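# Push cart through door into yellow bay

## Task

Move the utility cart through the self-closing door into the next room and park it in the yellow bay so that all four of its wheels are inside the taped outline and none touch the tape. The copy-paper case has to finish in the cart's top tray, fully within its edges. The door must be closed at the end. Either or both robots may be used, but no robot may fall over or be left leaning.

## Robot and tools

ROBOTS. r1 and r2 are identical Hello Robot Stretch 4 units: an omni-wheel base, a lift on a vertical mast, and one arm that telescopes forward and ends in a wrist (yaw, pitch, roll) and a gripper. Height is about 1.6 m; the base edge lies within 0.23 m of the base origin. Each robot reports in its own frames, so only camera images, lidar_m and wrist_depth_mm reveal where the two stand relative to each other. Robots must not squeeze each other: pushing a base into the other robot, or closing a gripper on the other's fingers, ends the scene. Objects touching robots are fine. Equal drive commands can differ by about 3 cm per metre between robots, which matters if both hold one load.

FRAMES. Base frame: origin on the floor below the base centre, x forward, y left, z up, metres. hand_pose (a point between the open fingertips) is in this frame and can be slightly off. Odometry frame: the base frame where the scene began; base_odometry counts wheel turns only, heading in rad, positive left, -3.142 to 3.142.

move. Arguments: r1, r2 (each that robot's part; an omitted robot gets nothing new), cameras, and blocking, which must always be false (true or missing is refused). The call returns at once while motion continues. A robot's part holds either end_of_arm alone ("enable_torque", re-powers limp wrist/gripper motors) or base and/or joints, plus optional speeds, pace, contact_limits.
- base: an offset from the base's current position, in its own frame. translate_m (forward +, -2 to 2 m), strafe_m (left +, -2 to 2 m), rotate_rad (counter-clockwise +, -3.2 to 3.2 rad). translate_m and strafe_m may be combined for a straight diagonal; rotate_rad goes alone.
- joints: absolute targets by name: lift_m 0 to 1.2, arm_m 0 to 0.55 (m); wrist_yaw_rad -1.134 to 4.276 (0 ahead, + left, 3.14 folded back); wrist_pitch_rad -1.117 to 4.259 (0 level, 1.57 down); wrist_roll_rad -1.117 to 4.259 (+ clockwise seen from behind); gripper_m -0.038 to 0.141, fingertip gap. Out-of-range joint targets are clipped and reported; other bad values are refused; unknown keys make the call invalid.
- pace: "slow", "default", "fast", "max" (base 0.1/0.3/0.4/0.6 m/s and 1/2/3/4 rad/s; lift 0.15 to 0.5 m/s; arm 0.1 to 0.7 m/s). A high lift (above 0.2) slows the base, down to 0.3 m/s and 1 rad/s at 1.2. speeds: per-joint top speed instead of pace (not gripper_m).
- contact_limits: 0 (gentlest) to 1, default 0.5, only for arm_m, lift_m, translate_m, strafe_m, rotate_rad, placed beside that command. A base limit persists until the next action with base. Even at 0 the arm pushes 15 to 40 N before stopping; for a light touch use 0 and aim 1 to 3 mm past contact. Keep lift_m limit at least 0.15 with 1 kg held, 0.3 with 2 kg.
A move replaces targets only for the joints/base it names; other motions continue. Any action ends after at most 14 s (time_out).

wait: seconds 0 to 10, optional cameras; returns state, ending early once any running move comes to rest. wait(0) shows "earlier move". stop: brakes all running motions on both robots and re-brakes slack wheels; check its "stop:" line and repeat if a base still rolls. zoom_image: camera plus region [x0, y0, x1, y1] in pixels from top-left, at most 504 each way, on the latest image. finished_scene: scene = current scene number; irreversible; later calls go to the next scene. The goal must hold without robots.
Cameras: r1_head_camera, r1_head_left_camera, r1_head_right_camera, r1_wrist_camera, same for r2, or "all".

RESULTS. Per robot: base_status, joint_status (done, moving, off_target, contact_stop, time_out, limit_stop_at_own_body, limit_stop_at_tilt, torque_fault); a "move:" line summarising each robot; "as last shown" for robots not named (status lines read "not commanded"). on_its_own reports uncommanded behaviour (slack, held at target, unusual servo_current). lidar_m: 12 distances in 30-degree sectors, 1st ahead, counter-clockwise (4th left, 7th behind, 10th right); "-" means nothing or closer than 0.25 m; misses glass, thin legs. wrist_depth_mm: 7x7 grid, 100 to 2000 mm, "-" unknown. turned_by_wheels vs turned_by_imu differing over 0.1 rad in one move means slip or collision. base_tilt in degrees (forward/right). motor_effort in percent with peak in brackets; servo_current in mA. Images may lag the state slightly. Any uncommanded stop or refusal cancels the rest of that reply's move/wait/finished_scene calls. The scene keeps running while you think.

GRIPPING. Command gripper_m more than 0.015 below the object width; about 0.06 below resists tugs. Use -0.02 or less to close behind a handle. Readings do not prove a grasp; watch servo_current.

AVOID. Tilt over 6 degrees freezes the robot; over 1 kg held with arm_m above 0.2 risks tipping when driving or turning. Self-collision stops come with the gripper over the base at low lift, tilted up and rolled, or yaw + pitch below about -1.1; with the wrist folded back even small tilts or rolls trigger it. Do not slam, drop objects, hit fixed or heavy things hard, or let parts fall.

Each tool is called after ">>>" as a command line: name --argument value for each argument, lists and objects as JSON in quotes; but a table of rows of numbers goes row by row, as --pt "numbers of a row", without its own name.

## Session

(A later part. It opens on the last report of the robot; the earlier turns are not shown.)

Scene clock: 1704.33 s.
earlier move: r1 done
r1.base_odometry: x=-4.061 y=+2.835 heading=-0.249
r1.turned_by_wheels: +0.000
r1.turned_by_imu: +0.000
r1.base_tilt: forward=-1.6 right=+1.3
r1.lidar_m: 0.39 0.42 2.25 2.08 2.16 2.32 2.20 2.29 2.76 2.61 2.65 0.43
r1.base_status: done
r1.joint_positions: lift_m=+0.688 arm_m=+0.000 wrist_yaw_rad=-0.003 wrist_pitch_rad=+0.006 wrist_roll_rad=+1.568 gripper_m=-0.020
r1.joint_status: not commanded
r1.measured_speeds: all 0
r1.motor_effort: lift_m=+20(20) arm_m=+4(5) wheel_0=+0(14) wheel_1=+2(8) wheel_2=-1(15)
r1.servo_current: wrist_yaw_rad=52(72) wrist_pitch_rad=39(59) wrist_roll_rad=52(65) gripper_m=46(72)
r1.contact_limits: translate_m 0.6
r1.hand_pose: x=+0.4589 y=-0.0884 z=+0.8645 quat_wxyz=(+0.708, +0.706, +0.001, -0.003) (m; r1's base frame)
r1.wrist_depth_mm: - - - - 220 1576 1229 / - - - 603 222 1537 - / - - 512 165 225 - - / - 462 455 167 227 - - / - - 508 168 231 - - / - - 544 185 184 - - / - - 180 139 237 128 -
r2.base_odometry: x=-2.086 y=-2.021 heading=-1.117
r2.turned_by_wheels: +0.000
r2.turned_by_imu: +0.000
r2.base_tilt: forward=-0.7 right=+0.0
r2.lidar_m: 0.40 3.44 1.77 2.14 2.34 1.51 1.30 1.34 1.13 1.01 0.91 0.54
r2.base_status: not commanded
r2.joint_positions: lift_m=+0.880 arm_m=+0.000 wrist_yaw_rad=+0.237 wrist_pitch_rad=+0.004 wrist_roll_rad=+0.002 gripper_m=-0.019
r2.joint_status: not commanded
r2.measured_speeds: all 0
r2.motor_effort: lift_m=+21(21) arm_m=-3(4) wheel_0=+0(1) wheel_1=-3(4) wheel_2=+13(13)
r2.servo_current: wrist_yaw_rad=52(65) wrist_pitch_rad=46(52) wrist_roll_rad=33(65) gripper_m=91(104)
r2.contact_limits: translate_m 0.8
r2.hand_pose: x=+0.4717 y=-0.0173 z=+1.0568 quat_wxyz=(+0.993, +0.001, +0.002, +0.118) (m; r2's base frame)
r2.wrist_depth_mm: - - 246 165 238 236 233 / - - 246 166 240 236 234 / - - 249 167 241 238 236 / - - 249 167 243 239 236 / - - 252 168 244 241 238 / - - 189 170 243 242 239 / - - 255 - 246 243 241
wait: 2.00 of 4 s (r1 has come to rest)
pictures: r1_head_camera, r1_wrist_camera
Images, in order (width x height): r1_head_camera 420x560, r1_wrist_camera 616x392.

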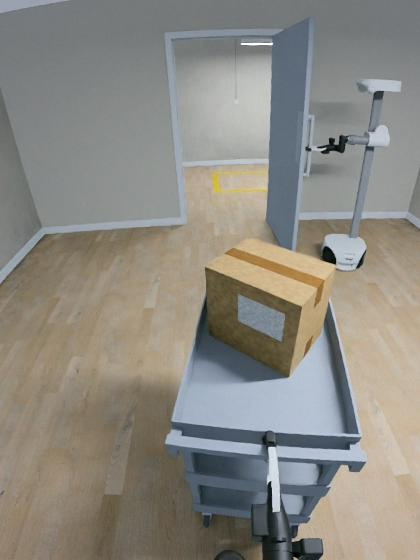

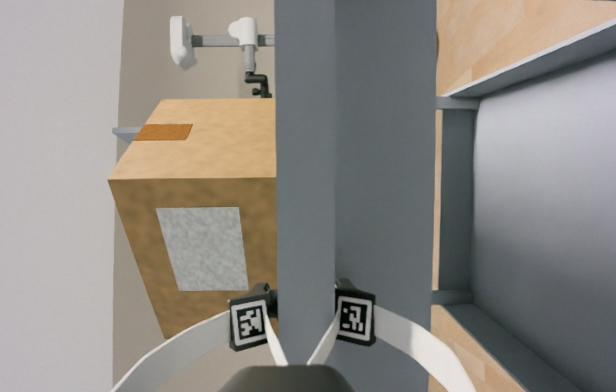

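>>> move --r1 '{"base":{"translate_m":0.4,"strafe_m":-0.038},"contact_limits":{"translate_m":0.6}}' --blocking false

>>> wait --seconds 4 --cameras '["r1_head_camera","r1_wrist_camera"]'

Scene clock: 1710.17 s.
move: r1 moving
r1.base_odometry: x=-4.031 y=+2.824 heading=-0.249
r1.turned_by_wheels: +0.000
r1.turned_by_imu: +0.000
r1.base_tilt: forward=-1.6 right=+1.3
r1.lidar_m: 0.40 0.44 2.27 2.09 2.15 2.35 2.23 2.31 2.77 2.61 2.66 0.42
r1.base_status: translate_m moving; strafe_m moving
r1.joint_positions: lift_m=+0.688 arm_m=+0.000 wrist_yaw_rad=-0.003 wrist_pitch_rad=+0.006 wrist_roll_rad=+1.568 gripper_m=-0.020
r1.joint_status: not commanded
r1.measured_speeds: translate_m=+0.124 strafe_m=-0.013 rotate_rad=+0.006 lift_m=+0.000 arm_m=+0.000 wrist_yaw_rad=+0.000 wrist_pitch_rad=+0.000 wrist_roll_rad=+0.000
r1.motor_effort: lift_m=+20(20) arm_m=+4(4) wheel_0=+8(8) wheel_1=+6(7) wheel_2=-13(13)
r1.servo_current: wrist_yaw_rad=65(65) wrist_pitch_rad=52(52) wrist_roll_rad=59(65) gripper_m=46(52)
r1.contact_limits: translate_m 0.6
r1.hand_pose: x=+0.4589 y=-0.0884 z=+0.8645 quat_wxyz=(+0.708, +0.706, +0.001, -0.003) (m; r1's base frame)
r1.wrist_depth_mm: - - - 216 218 1576 1182 / - - - 220 222 820 - / - - 517 224 225 - - / - 459 452 166 228 - - / - 521 508 168 230 - - / - - 539 185 183 - - / - - 180 141 236 - -
r2: as last shown
r2.base_tilt: forward=-0.6 right=+0.0
r2.lidar_m: 0.39 3.44 1.73 2.13 2.36 1.48 1.33 1.34 1.13 1.02 0.93 0.54
r2.motor_effort: lift_m=+21(21) arm_m=-4(4) wheel_0=+1(1) wheel_1=-3(4) wheel_2=+13(13)
r2.servo_current: wrist_yaw_rad=59(72) wrist_pitch_rad=46(46) wrist_roll_rad=52(52) gripper_m=104(104)
r2.contact_limits: translate_m 0.8
r2.wrist_depth_mm: - - 245 166 238 236 232 / - - 247 166 240 237 234 / - - 247 166 241 238 235 / - - 250 167 244 238 236 / - - 251 168 244 241 238 / - - 188 170 244 242 239 / - - 255 - 247 242 241
pictures: none

Scene clock: 1712.50 s.
earlier move: r1 done
r1.base_odometry: x=-3.682 y=+2.700 heading=-0.249
r1.turned_by_wheels: +0.000
r1.turned_by_imu: +0.000
r1.base_tilt: forward=-1.6 right=+1.3
r1.lidar_m: 0.39 0.43 2.30 2.18 2.25 2.73 2.61 2.68 2.65 2.55 2.58 0.43
r1.base_status: done
r1.joint_positions: lift_m=+0.688 arm_m=+0.000 wrist_yaw_rad=-0.003 wrist_pitch_rad=+0.006 wrist_roll_rad=+1.568 gripper_m=-0.020
r1.joint_status: not commanded
r1.measured_speeds: all 0
r1.motor_effort: lift_m=+20(20) arm_m=+4(4) wheel_0=+2(10) wheel_1=+1(8) wheel_2=+0(13)
r1.servo_current: wrist_yaw_rad=59(65) wrist_pitch_rad=46(52) wrist_roll_rad=59(72) gripper_m=39(52)
r1.contact_limits: translate_m 0.6
r1.hand_pose: x=+0.4590 y=-0.0882 z=+0.8645 quat_wxyz=(+0.708, +0.706, +0.001, -0.003) (m; r1's base frame)
r1.wrist_depth_mm: - - - 213 216 1576 1205 / - - - 160 220 - - / - 554 500 222 224 - - / - 459 459 166 225 - - / - - 508 168 229 - - / - - 554 185 183 - - / - - 180 140 236 128 -
r2.base_odometry: x=-2.086 y=-2.021 heading=-1.117
r2.turned_by_wheels: +0.000
r2.turned_by_imu: +0.000
r2.base_tilt: forward=-0.6 right=+0.1
r2.lidar_m: 0.40 3.43 1.40 2.40 2.34 1.48 1.32 1.34 1.11 1.01 0.92 0.54
r2.base_status: not commanded
r2.joint_positions: lift_m=+0.880 arm_m=+0.000 wrist_yaw_rad=+0.237 wrist_pitch_rad=+0.004 wrist_roll_rad=+0.002 gripper_m=-0.019
r2.joint_status: not commanded
r2.measured_speeds: all 0
r2.motor_effort: lift_m=+21(21) arm_m=-3(4) wheel_0=+0(1) wheel_1=-4(4) wheel_2=+13(13)
r2.servo_current: wrist_yaw_rad=52(72) wrist_pitch_rad=46(52) wrist_roll_rad=59(59) gripper_m=91(104)
r2.contact_limits: translate_m 0.8
r2.hand_pose: x=+0.4717 y=-0.0173 z=+1.0568 quat_wxyz=(+0.993, +0.001, +0.002, +0.118) (m; r2's base frame)
r2.wrist_depth_mm: - - 246 165 238 236 234 / - - 247 166 240 236 235 / - - 249 166 241 237 236 / - - 250 167 243 241 236 / - - 251 168 245 241 238 / - - 188 169 243 243 239 / - - 255 - 248 241 240
wait: 2.33 of 4 s (r1 has come to rest)
pictures: r1_head_camera, r1_wrist_camera
Images, in order (width x height): r1_head_camera 420x560, r1_wrist_camera 616x392.

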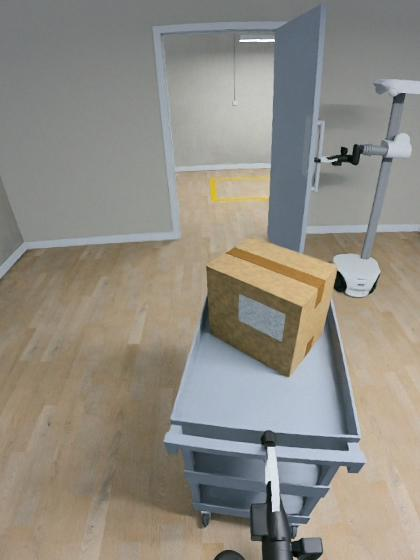

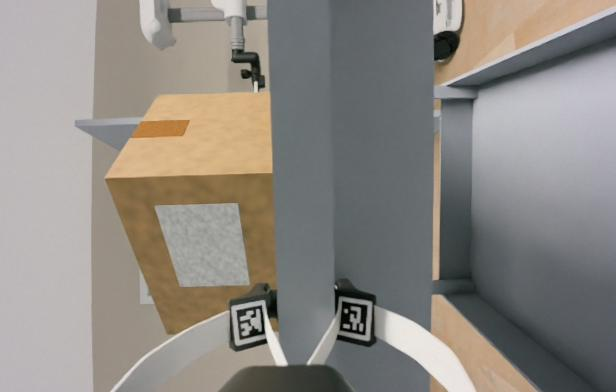

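>>> move --r1 '{"base":{"translate_m":0.5,"strafe_m":-0.05},"contact_limits":{"translate_m":0.6}}' --blocking false

>>> wait --seconds 5 --cameras '["r1_head_camera","r1_wrist_camera"]'

Scene clock: 1723.30 s.
move: r1 moving
r1.base_odometry: x=-3.653 y=+2.689 heading=-0.249
r1.turned_by_wheels: +0.000
r1.turned_by_imu: +0.000
r1.base_tilt: forward=-1.6 right=+1.3
r1.lidar_m: 0.40 0.43 2.32 2.18 2.21 2.79 2.65 2.70 2.69 2.52 2.61 0.40
r1.base_status: translate_m moving; strafe_m moving
r1.joint_positions: lift_m=+0.688 arm_m=+0.000 wrist_yaw_rad=-0.003 wrist_pitch_rad=+0.006 wrist_roll_rad=+1.568 gripper_m=-0.020
r1.joint_status: not commanded
r1.measured_speeds: translate_m=+0.120 strafe_m=-0.013 rotate_rad=-0.004 lift_m=+0.000 arm_m=+0.000 wrist_yaw_rad=+0.000 wrist_pitch_rad=+0.000 wrist_roll_rad=+0.000
r1.motor_effort: lift_m=+20(20) arm_m=+4(4) wheel_0=+9(12) wheel_1=+4(7) wheel_2=-11(12)
r1.servo_current: wrist_yaw_rad=52(72) wrist_pitch_rad=46(52) wrist_roll_rad=52(59) gripper_m=46(52)
r1.contact_limits: translate_m 0.6
r1.hand_pose: x=+0.4590 y=-0.0882 z=+0.8645 quat_wxyz=(+0.708, +0.706, +0.001, -0.003) (m; r1's base frame)
r1.wrist_depth_mm: - - - 215 216 1576 1182 / - - - 160 219 - - / - 539 508 221 223 - - / - 459 455 166 226 - - / - - 508 168 229 - - / - - 549 185 184 - - / - - 180 141 236 554 -
r2: as last shown
r2.base_tilt: forward=-0.7 right=+0.1
r2.lidar_m: 0.40 3.46 1.37 2.45 2.34 1.50 1.32 1.34 1.15 1.00 0.93 0.55
r2.motor_effort: lift_m=+21(21) arm_m=-3(4) wheel_0=+1(1) wheel_1=-4(4) wheel_2=+12(13)
r2.servo_current: wrist_yaw_rad=52(65) wrist_pitch_rad=39(46) wrist_roll_rad=39(59) gripper_m=85(98)
r2.contact_limits: translate_m 0.8
r2.wrist_depth_mm: - - 245 166 237 236 233 / - - 247 166 239 236 234 / - - 249 167 241 237 235 / - - 250 167 243 239 237 / - - 251 168 245 240 238 / - - 189 170 244 242 241 / - - 254 - 247 242 241
pictures: none

Scene clock: 1725.97 s.
earlier move: r1 done
r1.base_odometry: x=-3.210 y=+2.528 heading=-0.249
r1.turned_by_wheels: +0.000
r1.turned_by_imu: +0.000
r1.base_tilt: forward=-1.6 right=+1.3
r1.lidar_m: 0.40 0.43 2.36 2.24 2.33 3.06 3.13 3.20 2.63 2.48 2.52 0.41
r1.base_status: done
r1.joint_positions: lift_m=+0.688 arm_m=+0.000 wrist_yaw_rad=-0.003 wrist_pitch_rad=+0.006 wrist_roll_rad=+1.568 gripper_m=-0.020
r1.joint_status: not commanded
r1.measured_speeds: all 0
r1.motor_effort: lift_m=+20(20) arm_m=+4(4) wheel_0=+1(12) wheel_1=+1(8) wheel_2=-1(12)
r1.servo_current: wrist_yaw_rad=52(72) wrist_pitch_rad=46(52) wrist_roll_rad=39(78) gripper_m=46(52)
r1.contact_limits: translate_m 0.6
r1.hand_pose: x=+0.4590 y=-0.0882 z=+0.8645 quat_wxyz=(+0.708, +0.706, +0.001, -0.003) (m; r1's base frame)
r1.wrist_depth_mm: - - - 156 213 1576 - / - - 1537 158 216 - - / - 496 492 220 221 - - / - 466 462 223 226 - - / - - 517 167 229 - - / - - 564 185 183 - - / - - 180 140 237 128 -
r2.base_odometry: x=-2.086 y=-2.021 heading=-1.117
r2.turned_by_wheels: +0.000
r2.turned_by_imu: +0.000
r2.base_tilt: forward=-0.6 right=+0.1
r2.lidar_m: 0.40 1.09 0.96 4.77 2.35 1.51 1.32 1.34 1.12 0.99 0.91 0.54
r2.base_status: not commanded
r2.joint_positions: lift_m=+0.880 arm_m=+0.000 wrist_yaw_rad=+0.237 wrist_pitch_rad=+0.004 wrist_roll_rad=+0.002 gripper_m=-0.019
r2.joint_status: not commanded
r2.measured_speeds: all 0
r2.motor_effort: lift_m=+21(21) arm_m=-4(4) wheel_0=+1(1) wheel_1=-3(4) wheel_2=+12(13)
r2.servo_current: wrist_yaw_rad=52(65) wrist_pitch_rad=46(52) wrist_roll_rad=39(59) gripper_m=98(98)
r2.contact_limits: translate_m 0.8
r2.hand_pose: x=+0.4717 y=-0.0173 z=+1.0568 quat_wxyz=(+0.993, +0.001, +0.002, +0.118) (m; r2's base frame)
r2.wrist_depth_mm: - - 246 166 239 235 233 / - - 247 166 240 237 234 / - - 248 166 240 238 235 / - - 250 167 243 239 236 / - - 251 168 245 242 237 / 904 - 189 169 244 242 238 / - - 255 - 247 241 242
wait: 2.67 of 5 s (r1 has come to rest)
pictures: r1_head_camera, r1_wrist_camera
Images, in order (width x height): r1_head_camera 420x560, r1_wrist_camera 616x392.

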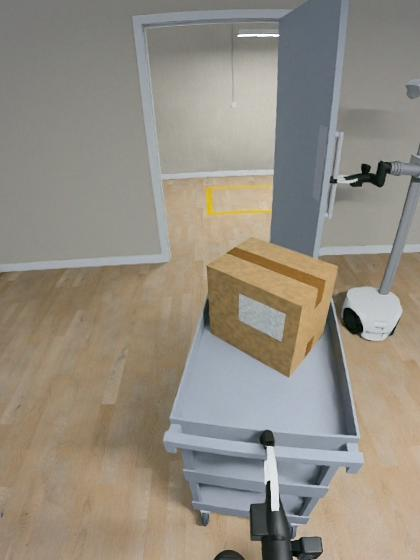

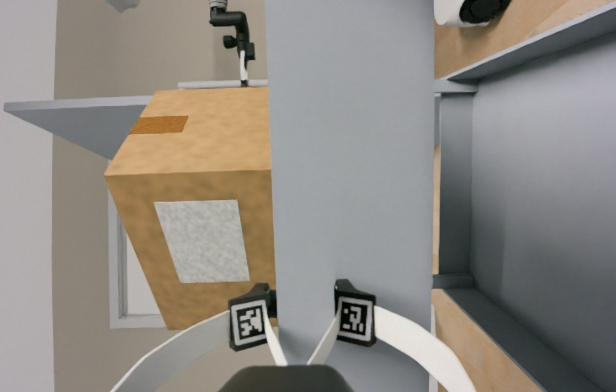

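>>> move --r1 '{"base":{"translate_m":0.5,"strafe_m":-0.075},"contact_limits":{"translate_m":0.6}}' --blocking false

>>> wait --seconds 5 --cameras '["r1_head_camera","r1_wrist_camera","r1_head_right_camera"]'

Scene clock: 1736.30 s.
move: r1 moving
r1.base_odometry: x=-3.181 y=+2.516 heading=-0.248
r1.turned_by_wheels: +0.000
r1.turned_by_imu: +0.000
r1.base_tilt: forward=-1.6 right=+1.2
r1.lidar_m: 0.40 0.44 2.37 2.25 2.33 3.09 3.15 3.21 2.62 2.48 2.52 0.42
r1.base_status: translate_m moving; strafe_m moving
r1.joint_positions: lift_m=+0.688 arm_m=+0.000 wrist_yaw_rad=-0.003 wrist_pitch_rad=+0.006 wrist_roll_rad=+1.568 gripper_m=-0.020
r1.joint_status: not commanded
r1.measured_speeds: translate_m=+0.121 strafe_m=-0.018 rotate_rad=+0.002 lift_m=+0.000 arm_m=+0.000 wrist_yaw_rad=+0.000 wrist_pitch_rad=+0.000 wrist_roll_rad=+0.000
r1.motor_effort: lift_m=+20(20) arm_m=+4(4) wheel_0=+9(10) wheel_1=+6(8) wheel_2=-11(11)
r1.servo_current: wrist_yaw_rad=39(65) wrist_pitch_rad=52(52) wrist_roll_rad=46(65) gripper_m=46(46)
r1.contact_limits: translate_m 0.6
r1.hand_pose: x=+0.4590 y=-0.0882 z=+0.8645 quat_wxyz=(+0.708, +0.706, +0.001, -0.003) (m; r1's base frame)
r1.wrist_depth_mm: - - - 213 215 1464 1182 / - - 1499 159 217 - - / - 504 496 220 222 - - / - 459 459 165 226 - - / - - 517 167 229 - - / - - 554 185 183 - - / - - 180 141 237 554 -
r2: as last shown
r2.base_tilt: forward=-0.7 right=+0.0
r2.lidar_m: 0.39 1.04 0.94 4.79 2.36 1.49 1.32 1.31 1.13 1.01 0.92 0.55
r2.motor_effort: lift_m=+21(21) arm_m=-3(4) wheel_0=+0(1) wheel_1=-4(4) wheel_2=+12(13)
r2.servo_current: wrist_yaw_rad=59(59) wrist_pitch_rad=46(46) wrist_roll_rad=52(59) gripper_m=98(98)
r2.contact_limits: translate_m 0.8
r2.wrist_depth_mm: - - 244 165 237 236 233 / - - 246 166 239 236 235 / - - 249 166 240 238 236 / - - 248 167 242 240 238 / - - 252 168 244 241 239 / 831 - 188 170 244 242 240 / - - 255 - 247 243 241
pictures: none

Scene clock: 1738.97 s.
earlier move: r1 done
r1.base_odometry: x=-2.744 y=+2.333 heading=-0.248
r1.turned_by_wheels: +0.000
r1.turned_by_imu: +0.000
r1.base_tilt: forward=-1.5 right=+1.3
r1.lidar_m: 0.40 0.43 2.47 2.35 2.42 3.19 3.65 3.57 2.53 2.38 1.58 0.43
r1.base_status: done
r1.joint_positions: lift_m=+0.688 arm_m=+0.000 wrist_yaw_rad=-0.001 wrist_pitch_rad=+0.006 wrist_roll_rad=+1.568 gripper_m=-0.020
r1.joint_status: not commanded
r1.measured_speeds: all 0
r1.motor_effort: lift_m=+20(20) arm_m=+4(4) wheel_0=+3(12) wheel_1=+1(8) wheel_2=+2(12)
r1.servo_current: wrist_yaw_rad=33(65) wrist_pitch_rad=39(52) wrist_roll_rad=46(72) gripper_m=46(59)
r1.contact_limits: translate_m 0.6
r1.hand_pose: x=+0.4592 y=-0.0877 z=+0.8645 quat_wxyz=(+0.708, +0.706, +0.002, -0.002) (m; r1's base frame)
r1.wrist_depth_mm: - - - 155 213 1576 - / - 1008 597 158 217 - - / - 496 488 219 221 - - / 1983 466 462 222 225 - - / 1921 - 521 167 229 - - / 1863 - 554 185 184 - - / - 140 164 140 239 128 -
r2.base_odometry: x=-2.086 y=-2.021 heading=-1.117
r2.turned_by_wheels: +0.000
r2.turned_by_imu: +0.000
r2.base_tilt: forward=-0.7 right=+0.0
r2.lidar_m: 0.39 0.63 0.84 4.79 2.37 1.51 1.31 1.33 1.14 1.00 0.93 0.55
r2.base_status: not commanded
r2.joint_positions: lift_m=+0.880 arm_m=+0.000 wrist_yaw_rad=+0.237 wrist_pitch_rad=+0.004 wrist_roll_rad=+0.002 gripper_m=-0.019
r2.joint_status: not commanded
r2.measured_speeds: all 0
r2.motor_effort: lift_m=+21(21) arm_m=-3(4) wheel_0=+0(1) wheel_1=-3(4) wheel_2=+12(13)
r2.servo_current: wrist_yaw_rad=52(72) wrist_pitch_rad=46(52) wrist_roll_rad=39(59) gripper_m=91(98)
r2.contact_limits: translate_m 0.8
r2.hand_pose: x=+0.4717 y=-0.0173 z=+1.0568 quat_wxyz=(+0.993, +0.001, +0.002, +0.118) (m; r2's base frame)
r2.wrist_depth_mm: - - 245 165 238 236 233 / - - 247 166 240 236 235 / - - 249 167 241 238 236 / - - 250 167 242 239 237 / 539 609 250 168 244 241 237 / 554 597 188 170 244 241 238 / 535 569 254 - 247 242 242
wait: 2.67 of 5 s (r1 has come to rest)
pictures: r1_head_camera, r1_head_right_camera, r1_wrist_camera
Images, in order (width x height): r1_head_camera 420x560, r1_head_right_camera 420x672, r1_wrist_camera 616x392.

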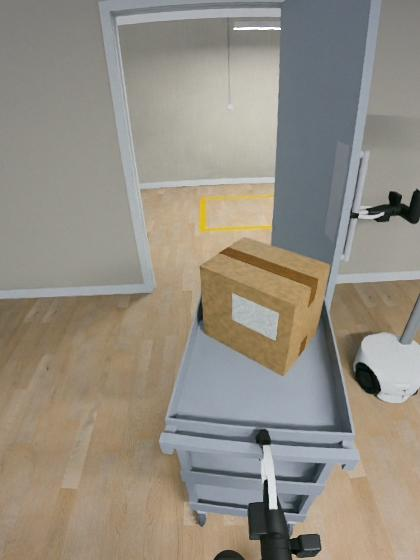

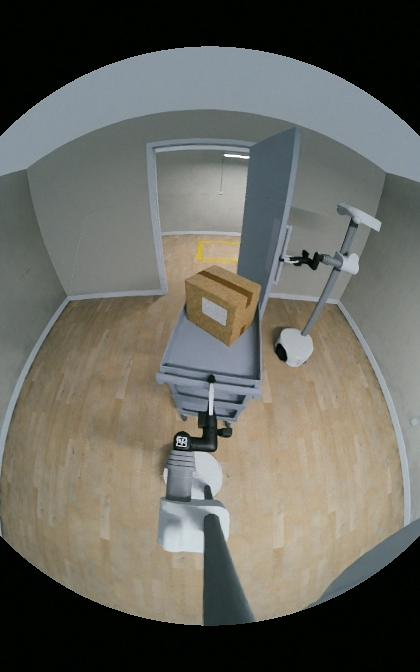

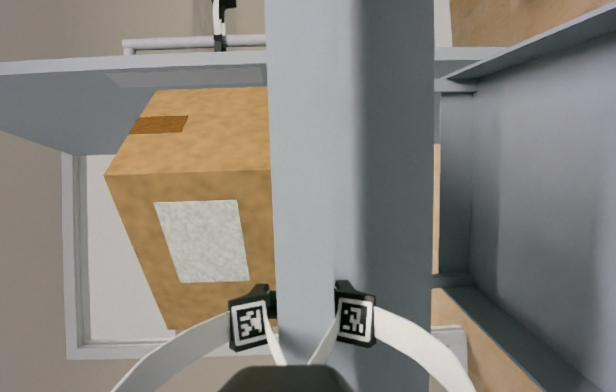

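>>> move --r1 '{"base":{"translate_m":0.25,"strafe_m":-0.055},"contact_limits":{"translate_m":0.6}}' --blocking false

>>> wait --seconds 5 --cameras '["r1_head_camera","r1_wrist_camera","r1_head_right_camera"]'

Scene clock: 1759.87 s.
move: r1 moving
r1.base_odometry: x=-2.715 y=+2.318 heading=-0.247
r1.turned_by_wheels: +0.001
r1.turned_by_imu: +0.001
r1.base_tilt: forward=-1.6 right=+1.2
r1.lidar_m: 0.37 0.44 2.47 2.36 2.42 3.21 3.70 3.52 2.48 2.37 1.42 0.42
r1.base_status: translate_m moving; strafe_m moving
r1.joint_positions: lift_m=+0.688 arm_m=+0.000 wrist_yaw_rad=-0.001 wrist_pitch_rad=+0.006 wrist_roll_rad=+1.568 gripper_m=-0.020
r1.joint_status: not commanded
r1.measured_speeds: translate_m=+0.124 strafe_m=-0.026 rotate_rad=+0.004 lift_m=+0.000 arm_m=+0.000 wrist_yaw_rad=+0.000 wrist_pitch_rad=+0.000 wrist_roll_rad=+0.000
r1.motor_effort: lift_m=+20(20) arm_m=+4(4) wheel_0=+10(11) wheel_1=+5(6) wheel_2=-10(11)
r1.servo_current: wrist_yaw_rad=46(59) wrist_pitch_rad=46(52) wrist_roll_rad=52(65) gripper_m=46(52)
r1.contact_limits: translate_m 0.6
r1.hand_pose: x=+0.4592 y=-0.0877 z=+0.8645 quat_wxyz=(+0.708, +0.706, +0.002, -0.002) (m; r1's base frame)
r1.wrist_depth_mm: - - 1025 155 213 1537 - / - 991 603 158 216 - - / - 500 492 220 221 - - / 1983 462 455 222 224 - - / 1863 - 512 166 230 - - / 1863 - 554 184 184 - - / - 141 164 140 236 - -
r2: as last shown
r2.lidar_m: 0.40 0.64 0.81 4.79 2.38 1.48 1.33 1.36 1.14 1.00 0.92 0.55
r2.motor_effort: lift_m=+21(21) arm_m=-3(4) wheel_0=+1(1) wheel_1=-3(4) wheel_2=+12(13)
r2.servo_current: wrist_yaw_rad=52(59) wrist_pitch_rad=46(46) wrist_roll_rad=33(52) gripper_m=91(98)
r2.contact_limits: translate_m 0.8
r2.wrist_depth_mm: - - 246 165 237 236 233 / - - 247 166 239 236 235 / - - 248 167 241 238 235 / - - 250 167 243 240 236 / 525 591 252 168 244 241 238 / 525 569 188 170 243 242 239 / 525 564 255 - 247 241 240
pictures: none

Scene clock: 1761.67 s.
earlier move: r1 done
r1.base_odometry: x=-2.515 y=+2.218 heading=-0.247
r1.turned_by_wheels: +0.000
r1.turned_by_imu: +0.000
r1.base_tilt: forward=-1.5 right=+1.2
r1.lidar_m: 0.40 0.41 2.57 2.42 2.49 3.24 3.93 3.47 2.44 2.30 1.17 0.41
r1.base_status: done
r1.joint_positions: lift_m=+0.688 arm_m=+0.000 wrist_yaw_rad=+0.001 wrist_pitch_rad=+0.006 wrist_roll_rad=+1.568 gripper_m=-0.020
r1.joint_status: not commanded
r1.measured_speeds: all 0
r1.motor_effort: lift_m=+20(20) arm_m=-4(4) wheel_0=+4(13) wheel_1=+1(8) wheel_2=+3(11)
r1.servo_current: wrist_yaw_rad=65(72) wrist_pitch_rad=46(59) wrist_roll_rad=46(65) gripper_m=52(52)
r1.contact_limits: translate_m 0.6
r1.hand_pose: x=+0.4594 y=-0.0872 z=+0.8645 quat_wxyz=(+0.708, +0.706, +0.002, -0.002) (m; r1's base frame)
r1.wrist_depth_mm: - 788 788 217 219 - - / - 768 788 220 221 - - / - 517 517 224 225 - - / 1661 459 452 167 228 - - / - 530 500 169 230 - - / - - 544 185 184 - - / 1661 - 163 141 236 - -
r2.base_odometry: x=-2.086 y=-2.021 heading=-1.117
r2.turned_by_wheels: +0.000
r2.turned_by_imu: +0.000
r2.base_tilt: forward=-0.6 right=+0.0
r2.lidar_m: 0.40 0.59 0.82 4.79 2.34 1.52 1.34 1.32 1.13 1.01 0.92 0.53
r2.base_status: not commanded
r2.joint_positions: lift_m=+0.880 arm_m=+0.000 wrist_yaw_rad=+0.237 wrist_pitch_rad=+0.004 wrist_roll_rad=+0.002 gripper_m=-0.019
r2.joint_status: not commanded
r2.measured_speeds: all 0
r2.motor_effort: lift_m=+21(21) arm_m=-3(4) wheel_0=+1(1) wheel_1=-3(4) wheel_2=+13(13)
r2.servo_current: wrist_yaw_rad=59(65) wrist_pitch_rad=39(52) wrist_roll_rad=52(65) gripper_m=98(104)
r2.contact_limits: translate_m 0.8
r2.hand_pose: x=+0.4717 y=-0.0173 z=+1.0568 quat_wxyz=(+0.993, +0.001, +0.002, +0.118) (m; r2's base frame)
r2.wrist_depth_mm: - - 246 165 238 236 233 / - - 247 166 240 236 234 / - - 248 166 242 238 235 / - - 250 167 243 239 238 / - 530 251 167 245 241 238 / 831 504 188 170 244 242 240 / - - 253 - 246 242 241
wait: 1.80 of 5 s (r1 has come to rest)
pictures: r1_head_camera, r1_head_right_camera, r1_wrist_camera
Images, in order (width x height): r1_head_camera 420x560, r1_head_right_camera 420x672, r1_wrist_camera 616x392.

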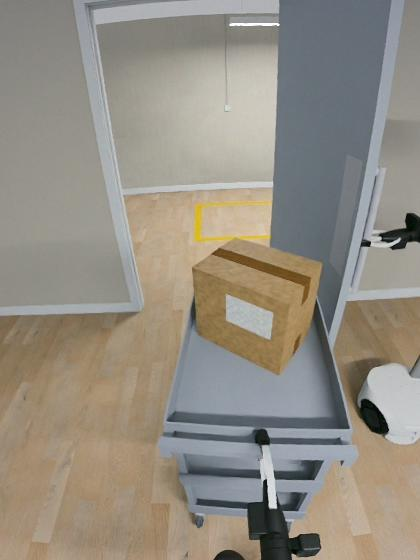

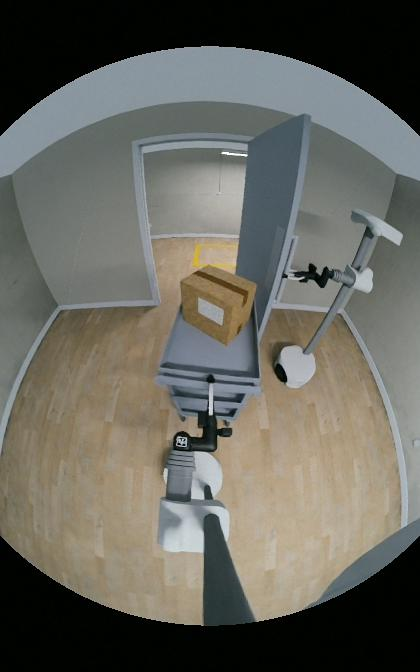

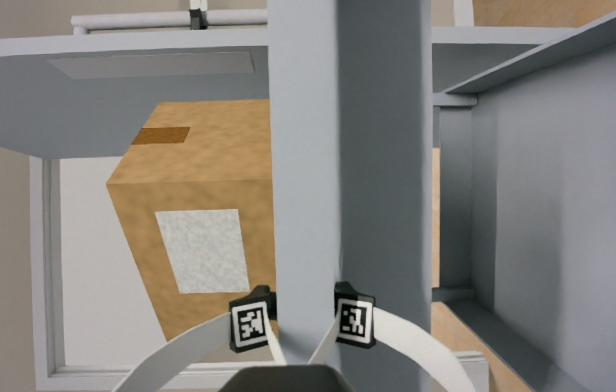

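>>> move --r1 '{"base":{"strafe_m":-0.06},"pace":"slow","contact_limits":{"strafe_m":0.6}}' --blocking false

>>> wait --seconds 4 --cameras '["r1_head_camera","r1_wrist_camera"]'

Scene clock: 1773.07 s.
move: r1 moving
r1.base_odometry: x=-2.518 y=+2.204 heading=-0.247
r1.turned_by_wheels: +0.000
r1.turned_by_imu: +0.000
r1.base_tilt: forward=-1.5 right=+1.3
r1.lidar_m: 0.39 0.42 2.55 2.42 2.50 3.26 3.93 3.42 2.43 2.28 1.15 0.43
r1.base_status: strafe_m moving
r1.joint_positions: lift_m=+0.688 arm_m=+0.000 wrist_yaw_rad=+0.002 wrist_pitch_rad=+0.006 wrist_roll_rad=+1.568 gripper_m=-0.020
r1.joint_status: not commanded
r1.measured_speeds: translate_m=+0.000 strafe_m=-0.055 rotate_rad=+0.000 lift_m=+0.000 arm_m=+0.000 wrist_yaw_rad=+0.000 wrist_pitch_rad=+0.000 wrist_roll_rad=+0.000
r1.motor_effort: lift_m=+20(20) arm_m=-4(4) wheel_0=+10(11) wheel_1=-6(7) wheel_2=+1(2)
r1.servo_current: wrist_yaw_rad=52(59) wrist_pitch_rad=46(52) wrist_roll_rad=46(65) gripper_m=52(52)
r1.contact_limits: strafe_m 0.6
r1.hand_pose: x=+0.4595 y=-0.0869 z=+0.8645 quat_wxyz=(+0.708, +0.706, +0.003, -0.001) (m; r1's base frame)
r1.wrist_depth_mm: - 788 798 220 220 1576 1205 / - 788 768 221 224 - - / - 535 530 224 227 - - / 1708 466 462 226 229 - - / - 521 504 229 230 - - / - - 539 185 232 - - / 1756 - 172 163 235 - -
r2: as last shown
r2.lidar_m: 0.39 0.61 0.79 4.79 2.36 1.51 1.32 1.33 1.15 1.01 0.91 0.52
r2.motor_effort: lift_m=+21(21) arm_m=-3(4) wheel_0=+0(1) wheel_1=-4(4) wheel_2=+12(13)
r2.servo_current: wrist_yaw_rad=46(65) wrist_pitch_rad=46(46) wrist_roll_rad=39(59) gripper_m=98(98)
r2.contact_limits: translate_m 0.8
r2.wrist_depth_mm: - - 245 165 239 236 233 / - - 247 166 239 236 234 / - - 249 167 241 238 236 / - - 250 167 243 239 236 / - 521 252 167 243 240 238 / - 496 189 169 243 241 239 / - - 255 - 247 243 241
pictures: none

Scene clock: 1774.30 s.
earlier move: r1 done
r1.base_odometry: x=-2.529 y=+2.160 heading=-0.247
r1.turned_by_wheels: +0.000
r1.turned_by_imu: +0.000
r1.base_tilt: forward=-1.5 right=+1.2
r1.lidar_m: 0.39 0.39 2.62 2.47 2.56 3.40 3.93 3.38 2.36 2.24 1.13 0.45
r1.base_status: done
r1.joint_positions: lift_m=+0.688 arm_m=+0.000 wrist_yaw_rad=+0.002 wrist_pitch_rad=+0.006 wrist_roll_rad=+1.568 gripper_m=-0.020
r1.joint_status: not commanded
r1.measured_speeds: all 0
r1.motor_effort: lift_m=+20(20) arm_m=-4(4) wheel_0=+5(11) wheel_1=-4(7) wheel_2=+2(3)
r1.servo_current: wrist_yaw_rad=33(65) wrist_pitch_rad=46(52) wrist_roll_rad=65(65) gripper_m=39(52)
r1.contact_limits: strafe_m 0.6
r1.hand_pose: x=+0.4595 y=-0.0868 z=+0.8645 quat_wxyz=(+0.708, +0.706, +0.003, -0.001) (m; r1's base frame)
r1.wrist_depth_mm: - - 798 234 236 1618 1205 / - 788 820 - 234 - - / - - 569 233 235 - - / 1756 484 462 233 233 - - / - 500 488 233 234 - - / - - 512 173 232 - - / - - 171 143 233 - -
r2.base_odometry: x=-2.086 y=-2.021 heading=-1.117
r2.turned_by_wheels: +0.000
r2.turned_by_imu: +0.000
r2.base_tilt: forward=-0.7 right=+0.1
r2.lidar_m: 0.41 0.59 0.74 4.79 2.35 1.49 1.33 1.35 1.13 1.02 0.91 0.53
r2.base_status: not commanded
r2.joint_positions: lift_m=+0.880 arm_m=+0.000 wrist_yaw_rad=+0.237 wrist_pitch_rad=+0.004 wrist_roll_rad=+0.002 gripper_m=-0.019
r2.joint_status: not commanded
r2.measured_speeds: all 0
r2.motor_effort: lift_m=+21(21) arm_m=-3(4) wheel_0=+0(1) wheel_1=-4(4) wheel_2=+12(13)
r2.servo_current: wrist_yaw_rad=59(65) wrist_pitch_rad=39(46) wrist_roll_rad=46(59) gripper_m=91(98)
r2.contact_limits: translate_m 0.8
r2.hand_pose: x=+0.4717 y=-0.0173 z=+1.0568 quat_wxyz=(+0.993, +0.001, +0.002, +0.118) (m; r2's base frame)
r2.wrist_depth_mm: - - 246 165 239 236 233 / - - 248 166 239 236 233 / - - 249 167 242 238 236 / - - 249 167 243 239 237 / - 492 252 168 244 240 237 / - 496 189 169 244 241 238 / - 488 254 - 247 242 242
wait: 1.23 of 4 s (r1 has come to rest)
pictures: r1_head_camera, r1_wrist_camera
Images, in order (width x height): r1_head_camera 420x560, r1_wrist_camera 616x392.

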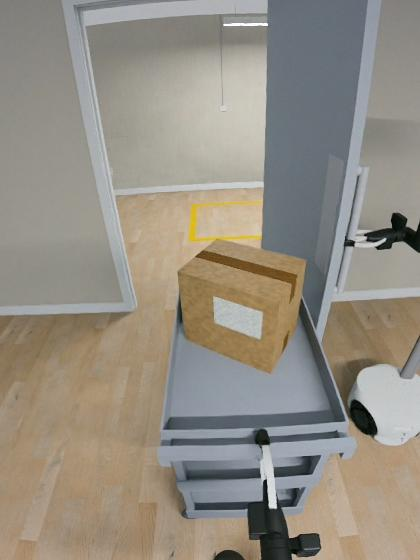

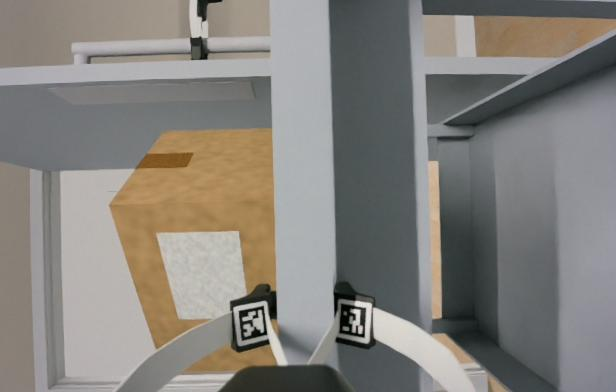

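>>> move --r1 '{"base":{"translate_m":0.4,"strafe_m":0.008},"contact_limits":{"translate_m":0.6}}' --blocking false

>>> wait --seconds 5 --cameras '["r1_head_camera","r1_wrist_camera","r1_head_right_camera"]'

Scene clock: 1781.13 s.
move: r1 moving
r1.base_odometry: x=-2.499 y=+2.153 heading=-0.247
r1.turned_by_wheels: +0.000
r1.turned_by_imu: -0.001
r1.base_tilt: forward=-1.6 right=+1.3
r1.lidar_m: 0.38 0.40 2.61 2.47 2.56 3.37 3.97 3.38 2.39 2.22 1.09 0.45
r1.base_status: translate_m moving; strafe_m moving
r1.joint_positions: lift_m=+0.688 arm_m=+0.000 wrist_yaw_rad=-0.002 wrist_pitch_rad=+0.006 wrist_roll_rad=+1.568 gripper_m=-0.020
r1.joint_status: not commanded
r1.measured_speeds: translate_m=+0.120 strafe_m=+0.001 rotate_rad=-0.002 lift_m=+0.000 arm_m=+0.000 wrist_yaw_rad=-0.045 wrist_pitch_rad=+0.000 wrist_roll_rad=+0.000
r1.motor_effort: lift_m=+20(20) arm_m=+4(4) wheel_0=+8(9) wheel_1=+7(10) wheel_2=-13(13)
r1.servo_current: wrist_yaw_rad=59(59) wrist_pitch_rad=52(52) wrist_roll_rad=59(59) gripper_m=46(52)
r1.contact_limits: translate_m 0.6
r1.hand_pose: x=+0.4591 y=-0.0879 z=+0.8645 quat_wxyz=(+0.708, +0.706, +0.001, -0.003) (m; r1's base frame)
r1.wrist_depth_mm: - - 809 - 247 277 1078 / - 788 788 244 246 1618 1205 / - 798 647 239 240 - - / 1708 500 504 236 238 - - / 1661 477 469 175 236 - - / 1661 - 496 184 184 - - / - - 180 142 229 - -
r2: as last shown
r2.base_tilt: forward=-0.6 right=+0.0
r2.lidar_m: 0.42 0.57 0.72 4.80 2.35 1.52 1.30 1.34 1.14 1.01 0.94 0.54
r2.motor_effort: lift_m=+21(21) arm_m=-3(4) wheel_0=+1(1) wheel_1=-4(4) wheel_2=+13(13)
r2.servo_current: wrist_yaw_rad=52(65) wrist_pitch_rad=46(46) wrist_roll_rad=46(59) gripper_m=98(98)
r2.contact_limits: translate_m 0.8
r2.wrist_depth_mm: - - 245 166 238 235 233 / - - 247 166 239 236 235 / - - 248 167 242 238 236 / - - 250 167 243 240 237 / - 500 251 168 244 242 238 / - 504 189 169 243 242 239 / 634 - 254 - 248 242 240
pictures: none

Scene clock: 1783.47 s.
earlier move: r1 done
r1.base_odometry: x=-2.140 y=+2.070 heading=-0.247
r1.turned_by_wheels: +0.000
r1.turned_by_imu: -0.002
r1.base_tilt: forward=-1.6 right=+1.3
r1.lidar_m: 0.40 0.41 2.12 2.49 2.55 3.39 - 3.34 2.37 2.22 0.85 0.44
r1.base_status: done
r1.joint_positions: lift_m=+0.688 arm_m=+0.000 wrist_yaw_rad=-0.004 wrist_pitch_rad=+0.006 wrist_roll_rad=+1.568 gripper_m=-0.020
r1.joint_status: not commanded
r1.measured_speeds: all 0
r1.motor_effort: lift_m=+20(20) arm_m=+4(4) wheel_0=-1(9) wheel_1=+1(10) wheel_2=-1(15)
r1.servo_current: wrist_yaw_rad=52(72) wrist_pitch_rad=46(59) wrist_roll_rad=52(65) gripper_m=46(52)
r1.contact_limits: translate_m 0.6
r1.hand_pose: x=+0.4589 y=-0.0887 z=+0.8645 quat_wxyz=(+0.708, +0.706, +0.000, -0.004) (m; r1's base frame)
r1.wrist_depth_mm: 424 433 436 238 239 442 466 / 525 535 539 - 237 564 - / - - 591 236 236 - - / - 488 469 234 236 - - / - 488 480 231 235 - - / - - 508 172 233 - - / - - 180 142 231 - -
r2.base_odometry: x=-2.086 y=-2.021 heading=-1.117
r2.turned_by_wheels: +0.000
r2.turned_by_imu: +0.000
r2.base_tilt: forward=-0.7 right=+0.0
r2.lidar_m: 0.41 0.53 0.88 4.76 2.37 1.49 1.33 1.34 1.14 1.01 0.95 0.53
r2.base_status: not commanded
r2.joint_positions: lift_m=+0.880 arm_m=+0.000 wrist_yaw_rad=+0.237 wrist_pitch_rad=+0.004 wrist_roll_rad=+0.002 gripper_m=-0.019
r2.joint_status: not commanded
r2.measured_speeds: all 0
r2.motor_effort: lift_m=+21(21) arm_m=-3(4) wheel_0=+0(1) wheel_1=-3(4) wheel_2=+12(13)
r2.servo_current: wrist_yaw_rad=59(65) wrist_pitch_rad=39(52) wrist_roll_rad=39(65) gripper_m=91(98)
r2.contact_limits: translate_m 0.8
r2.hand_pose: x=+0.4717 y=-0.0173 z=+1.0568 quat_wxyz=(+0.993, +0.001, +0.002, +0.118) (m; r2's base frame)
r2.wrist_depth_mm: - - 245 165 238 236 233 / - - 246 166 239 237 234 / - - 248 166 240 237 235 / - - 249 167 242 239 236 / 750 - 251 167 244 242 237 / - 699 188 169 242 243 239 / - 597 254 - 246 242 241
wait: 2.33 of 5 s (r1 has come to rest)
pictures: r1_head_camera, r1_head_right_camera, r1_wrist_camera
Images, in order (width x height): r1_head_camera 420x560, r1_head_right_camera 420x672, r1_wrist_camera 616x392.

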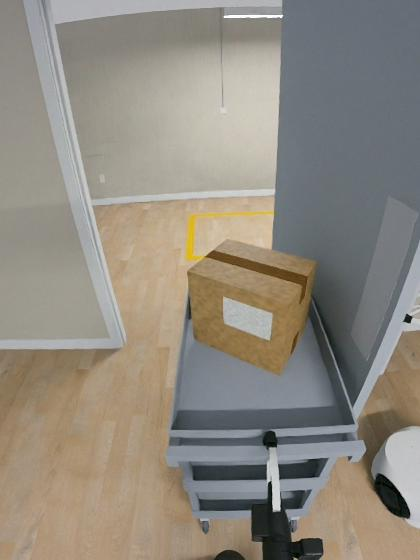

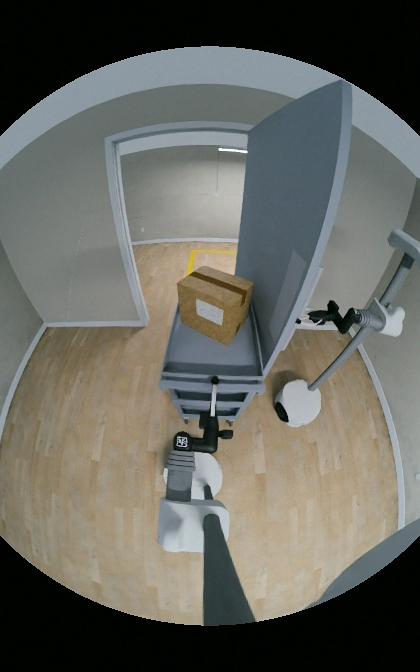

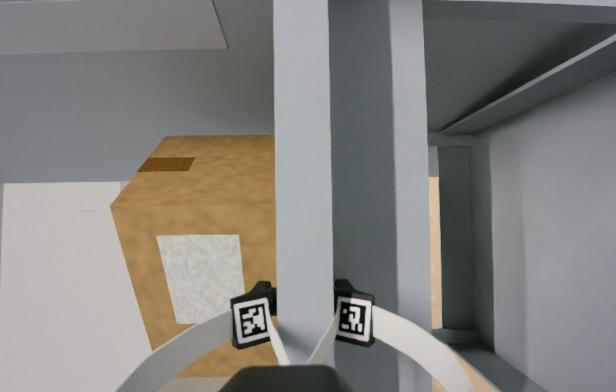

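>>> zoom_image --camera "r1_head_camera" --region '[150, 180, 420, 540]'

>>> move --cameras '["r2_head_camera","r2_head_left_camera"]' --blocking false

Scaled by 1.400 from the camera's 420x560 image, which has a finer 600x800 frame.

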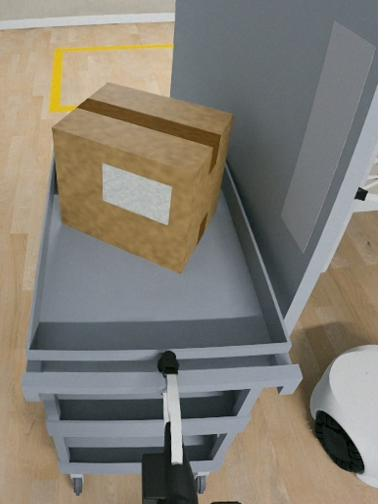

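Scene clock: 1793.57 s.
r1.base_odometry: x=-2.140 y=+2.070 heading=-0.247
r1.turned_by_wheels: +0.000
r1.turned_by_imu: +0.000
r1.base_tilt: forward=-1.6 right=+1.3
r1.lidar_m: 0.38 0.40 2.13 2.49 2.56 3.38 - 3.36 2.35 2.21 0.83 0.43
r1.base_status: done
r1.joint_positions: lift_m=+0.688 arm_m=+0.000 wrist_yaw_rad=-0.004 wrist_pitch_rad=+0.006 wrist_roll_rad=+1.568 gripper_m=-0.020
r1.joint_status: not commanded
r1.measured_speeds: all 0
r1.motor_effort: lift_m=+20(20) arm_m=+4(4) wheel_0=-1(9) wheel_1=+1(10) wheel_2=-1(15)
r1.servo_current: wrist_yaw_rad=33(72) wrist_pitch_rad=46(59) wrist_roll_rad=59(65) gripper_m=46(52)
r1.contact_limits: translate_m 0.6
r1.hand_pose: x=+0.4589 y=-0.0887 z=+0.8645 quat_wxyz=(+0.708, +0.706, +0.000, -0.004) (m; r1's base frame)
r1.wrist_depth_mm: 421 433 436 239 239 442 469 / 525 535 549 - 238 559 - / - - 591 235 236 - - / - 488 469 235 236 - - / - 488 480 232 235 - - / - - 504 172 232 - - / - - 180 142 230 - -
r2.base_odometry: x=-2.086 y=-2.021 heading=-1.117
r2.turned_by_wheels: +0.000
r2.turned_by_imu: +0.000
r2.base_tilt: forward=-0.7 right=+0.1
r2.lidar_m: 0.40 0.56 0.88 4.81 2.36 1.52 1.32 1.32 1.11 1.01 0.94 0.53
r2.base_status: not commanded
r2.joint_positions: lift_m=+0.880 arm_m=+0.000 wrist_yaw_rad=+0.237 wrist_pitch_rad=+0.004 wrist_roll_rad=+0.002 gripper_m=-0.019
r2.joint_status: not commanded
r2.measured_speeds: all 0
r2.motor_effort: lift_m=+21(21) arm_m=-4(4) wheel_0=+0(1) wheel_1=-3(4) wheel_2=+12(13)
r2.servo_current: wrist_yaw_rad=59(65) wrist_pitch_rad=39(52) wrist_roll_rad=39(65) gripper_m=91(98)
r2.contact_limits: translate_m 0.8
r2.hand_pose: x=+0.4717 y=-0.0173 z=+1.0568 quat_wxyz=(+0.993, +0.001, +0.002, +0.118) (m; r2's base frame)
r2.wrist_depth_mm: - - 246 166 238 236 234 / - - 247 166 239 237 234 / - - 249 167 241 238 236 / - - 249 167 243 239 237 / 741 - 251 168 244 241 238 / - 699 189 168 243 242 239 / - 591 254 - 247 242 241
pictures: r2_head_camera, r2_head_left_camera
Images, in order (width x height): r2_head_camera 420x560, r2_head_left_camera 420x672.

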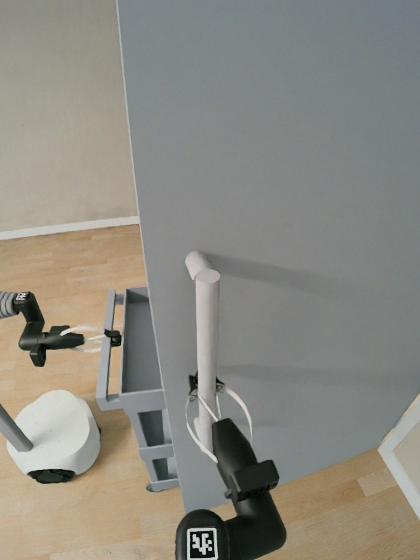

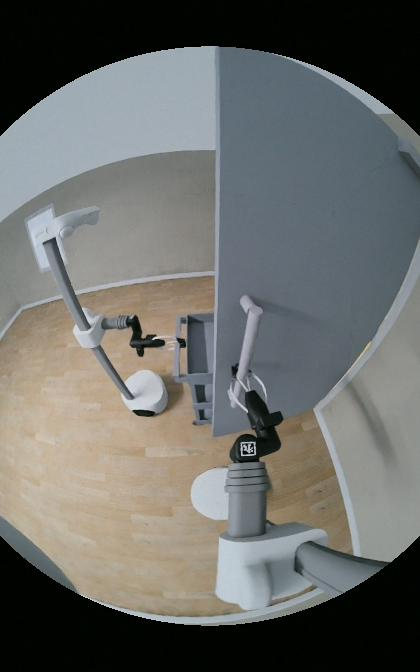

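>>> move --r1 '{"base":{"translate_m":0.5,"strafe_m":0.025},"contact_limits":{"translate_m":0.6}}' --blocking false

>>> wait --seconds 5 --cameras '["r1_head_camera","r1_wrist_camera","r1_head_right_camera"]'

Scene clock: 1806.27 s.
move: r1 moving
r1.base_odometry: x=-2.109 y=+2.064 heading=-0.248
r1.turned_by_wheels: +0.000
r1.turned_by_imu: -0.001
r1.base_tilt: forward=-1.6 right=+1.3
r1.lidar_m: 0.38 0.40 2.08 2.48 2.58 3.37 - 3.32 2.38 2.22 0.82 0.43
r1.base_status: translate_m moving; strafe_m moving
r1.joint_positions: lift_m=+0.688 arm_m=+0.000 wrist_yaw_rad=-0.004 wrist_pitch_rad=+0.006 wrist_roll_rad=+1.568 gripper_m=-0.020
r1.joint_status: not commanded
r1.measured_speeds: translate_m=+0.121 strafe_m=+0.007 rotate_rad=-0.006 lift_m=+0.000 arm_m=+0.000 wrist_yaw_rad=+0.000 wrist_pitch_rad=+0.000 wrist_roll_rad=+0.000
r1.motor_effort: lift_m=+20(20) arm_m=+4(4) wheel_0=+3(7) wheel_1=+5(6) wheel_2=-14(14)
r1.servo_current: wrist_yaw_rad=33(65) wrist_pitch_rad=46(52) wrist_roll_rad=46(59) gripper_m=46(52)
r1.contact_limits: translate_m 0.6
r1.hand_pose: x=+0.4589 y=-0.0887 z=+0.8645 quat_wxyz=(+0.708, +0.706, +0.000, -0.004) (m; r1's base frame)
r1.wrist_depth_mm: 427 427 430 238 240 439 462 / 517 530 530 - 238 559 - / - - 609 235 237 - - / - 500 473 233 235 - - / - 484 477 232 234 - - / - - 504 184 232 - - / - - 179 142 229 - -
r2: as last shown
r2.base_tilt: forward=-0.7 right=+0.0
r2.lidar_m: 0.41 0.55 0.87 4.76 2.34 1.52 1.32 1.32 1.14 1.01 0.94 0.51
r2.motor_effort: lift_m=+21(21) arm_m=-4(4) wheel_0=+1(1) wheel_1=-3(3) wheel_2=+12(12)
r2.servo_current: wrist_yaw_rad=52(72) wrist_pitch_rad=46(46) wrist_roll_rad=52(52) gripper_m=98(98)
r2.contact_limits: translate_m 0.8
r2.wrist_depth_mm: - - 245 166 238 236 233 / - - 247 166 239 237 234 / - - 248 166 242 237 236 / - - 249 167 242 240 236 / 723 - 251 168 246 241 238 / - 691 189 169 243 241 239 / - - 254 - 248 242 242
pictures: none

Scene clock: 1808.93 s.
earlier move: r1 done
r1.base_odometry: x=-1.649 y=+1.972 heading=-0.247
r1.turned_by_wheels: +0.001
r1.turned_by_imu: -0.001
r1.base_tilt: forward=-1.6 right=+1.3
r1.lidar_m: 0.40 0.39 1.47 2.50 2.56 3.39 - 3.38 2.40 0.37 0.37 0.44
r1.base_status: done
r1.joint_positions: lift_m=+0.688 arm_m=+0.000 wrist_yaw_rad=-0.004 wrist_pitch_rad=+0.006 wrist_roll_rad=+1.568 gripper_m=-0.020
r1.joint_status: not commanded
r1.measured_speeds: all 0
r1.motor_effort: lift_m=+20(20) arm_m=+4(4) wheel_0=+2(7) wheel_1=+2(8) wheel_2=-1(15)
r1.servo_current: wrist_yaw_rad=39(78) wrist_pitch_rad=52(59) wrist_roll_rad=46(65) gripper_m=46(59)
r1.contact_limits: translate_m 0.6
r1.hand_pose: x=+0.4589 y=-0.0887 z=+0.8645 quat_wxyz=(+0.708, +0.706, +0.000, -0.004) (m; r1's base frame)
r1.wrist_depth_mm: 377 387 392 247 247 279 410 / 504 508 521 245 244 525 473 / - - 640 237 241 - - / - 554 488 236 238 - - / - 477 473 175 236 - - / - - 492 173 232 - - / - - 180 142 229 - -
r2.base_odometry: x=-2.086 y=-2.021 heading=-1.117
r2.turned_by_wheels: +0.000
r2.turned_by_imu: +0.000
r2.base_tilt: forward=-0.7 right=+0.1
r2.lidar_m: 0.41 0.70 4.22 4.79 2.38 1.48 1.31 1.34 1.11 1.01 0.90 0.55
r2.base_status: not commanded
r2.joint_positions: lift_m=+0.880 arm_m=+0.000 wrist_yaw_rad=+0.237 wrist_pitch_rad=+0.004 wrist_roll_rad=+0.002 gripper_m=-0.019
r2.joint_status: not commanded
r2.measured_speeds: all 0
r2.motor_effort: lift_m=+21(21) arm_m=-3(4) wheel_0=+1(1) wheel_1=-3(4) wheel_2=+12(12)
r2.servo_current: wrist_yaw_rad=52(72) wrist_pitch_rad=46(52) wrist_roll_rad=46(59) gripper_m=91(98)
r2.contact_limits: translate_m 0.8
r2.hand_pose: x=+0.4717 y=-0.0173 z=+1.0568 quat_wxyz=(+0.993, +0.001, +0.002, +0.118) (m; r2's base frame)
r2.wrist_depth_mm: - - 245 166 237 236 233 / - - 247 166 239 236 234 / - - 248 166 240 238 235 / - - 250 167 242 238 237 / - - 252 168 244 241 238 / - - 187 169 183 242 239 / - - 255 - 246 243 241
wait: 2.67 of 5 s (r1 has come to rest)
pictures: r1_head_camera, r1_head_right_camera, r1_wrist_camera
Images, in order (width x height): r1_head_camera 420x560, r1_head_right_camera 420x672, r1_wrist_camera 616x392.

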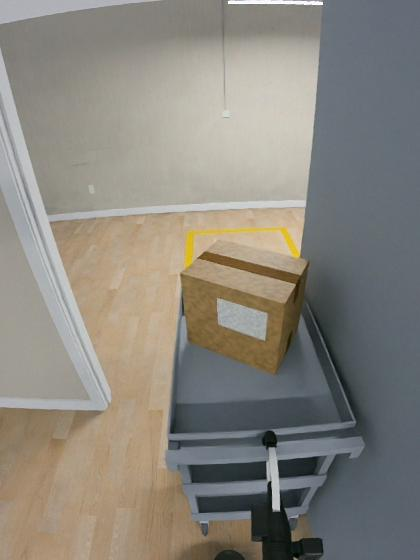

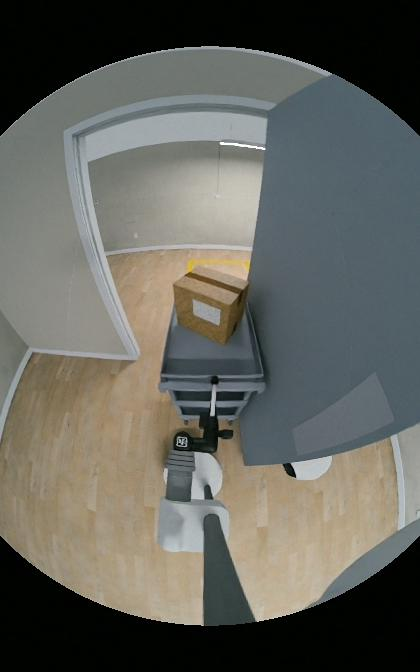

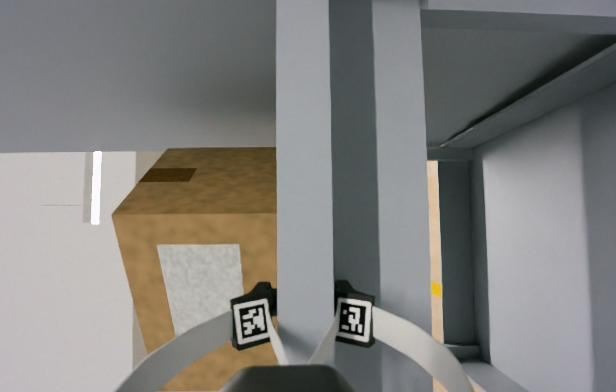

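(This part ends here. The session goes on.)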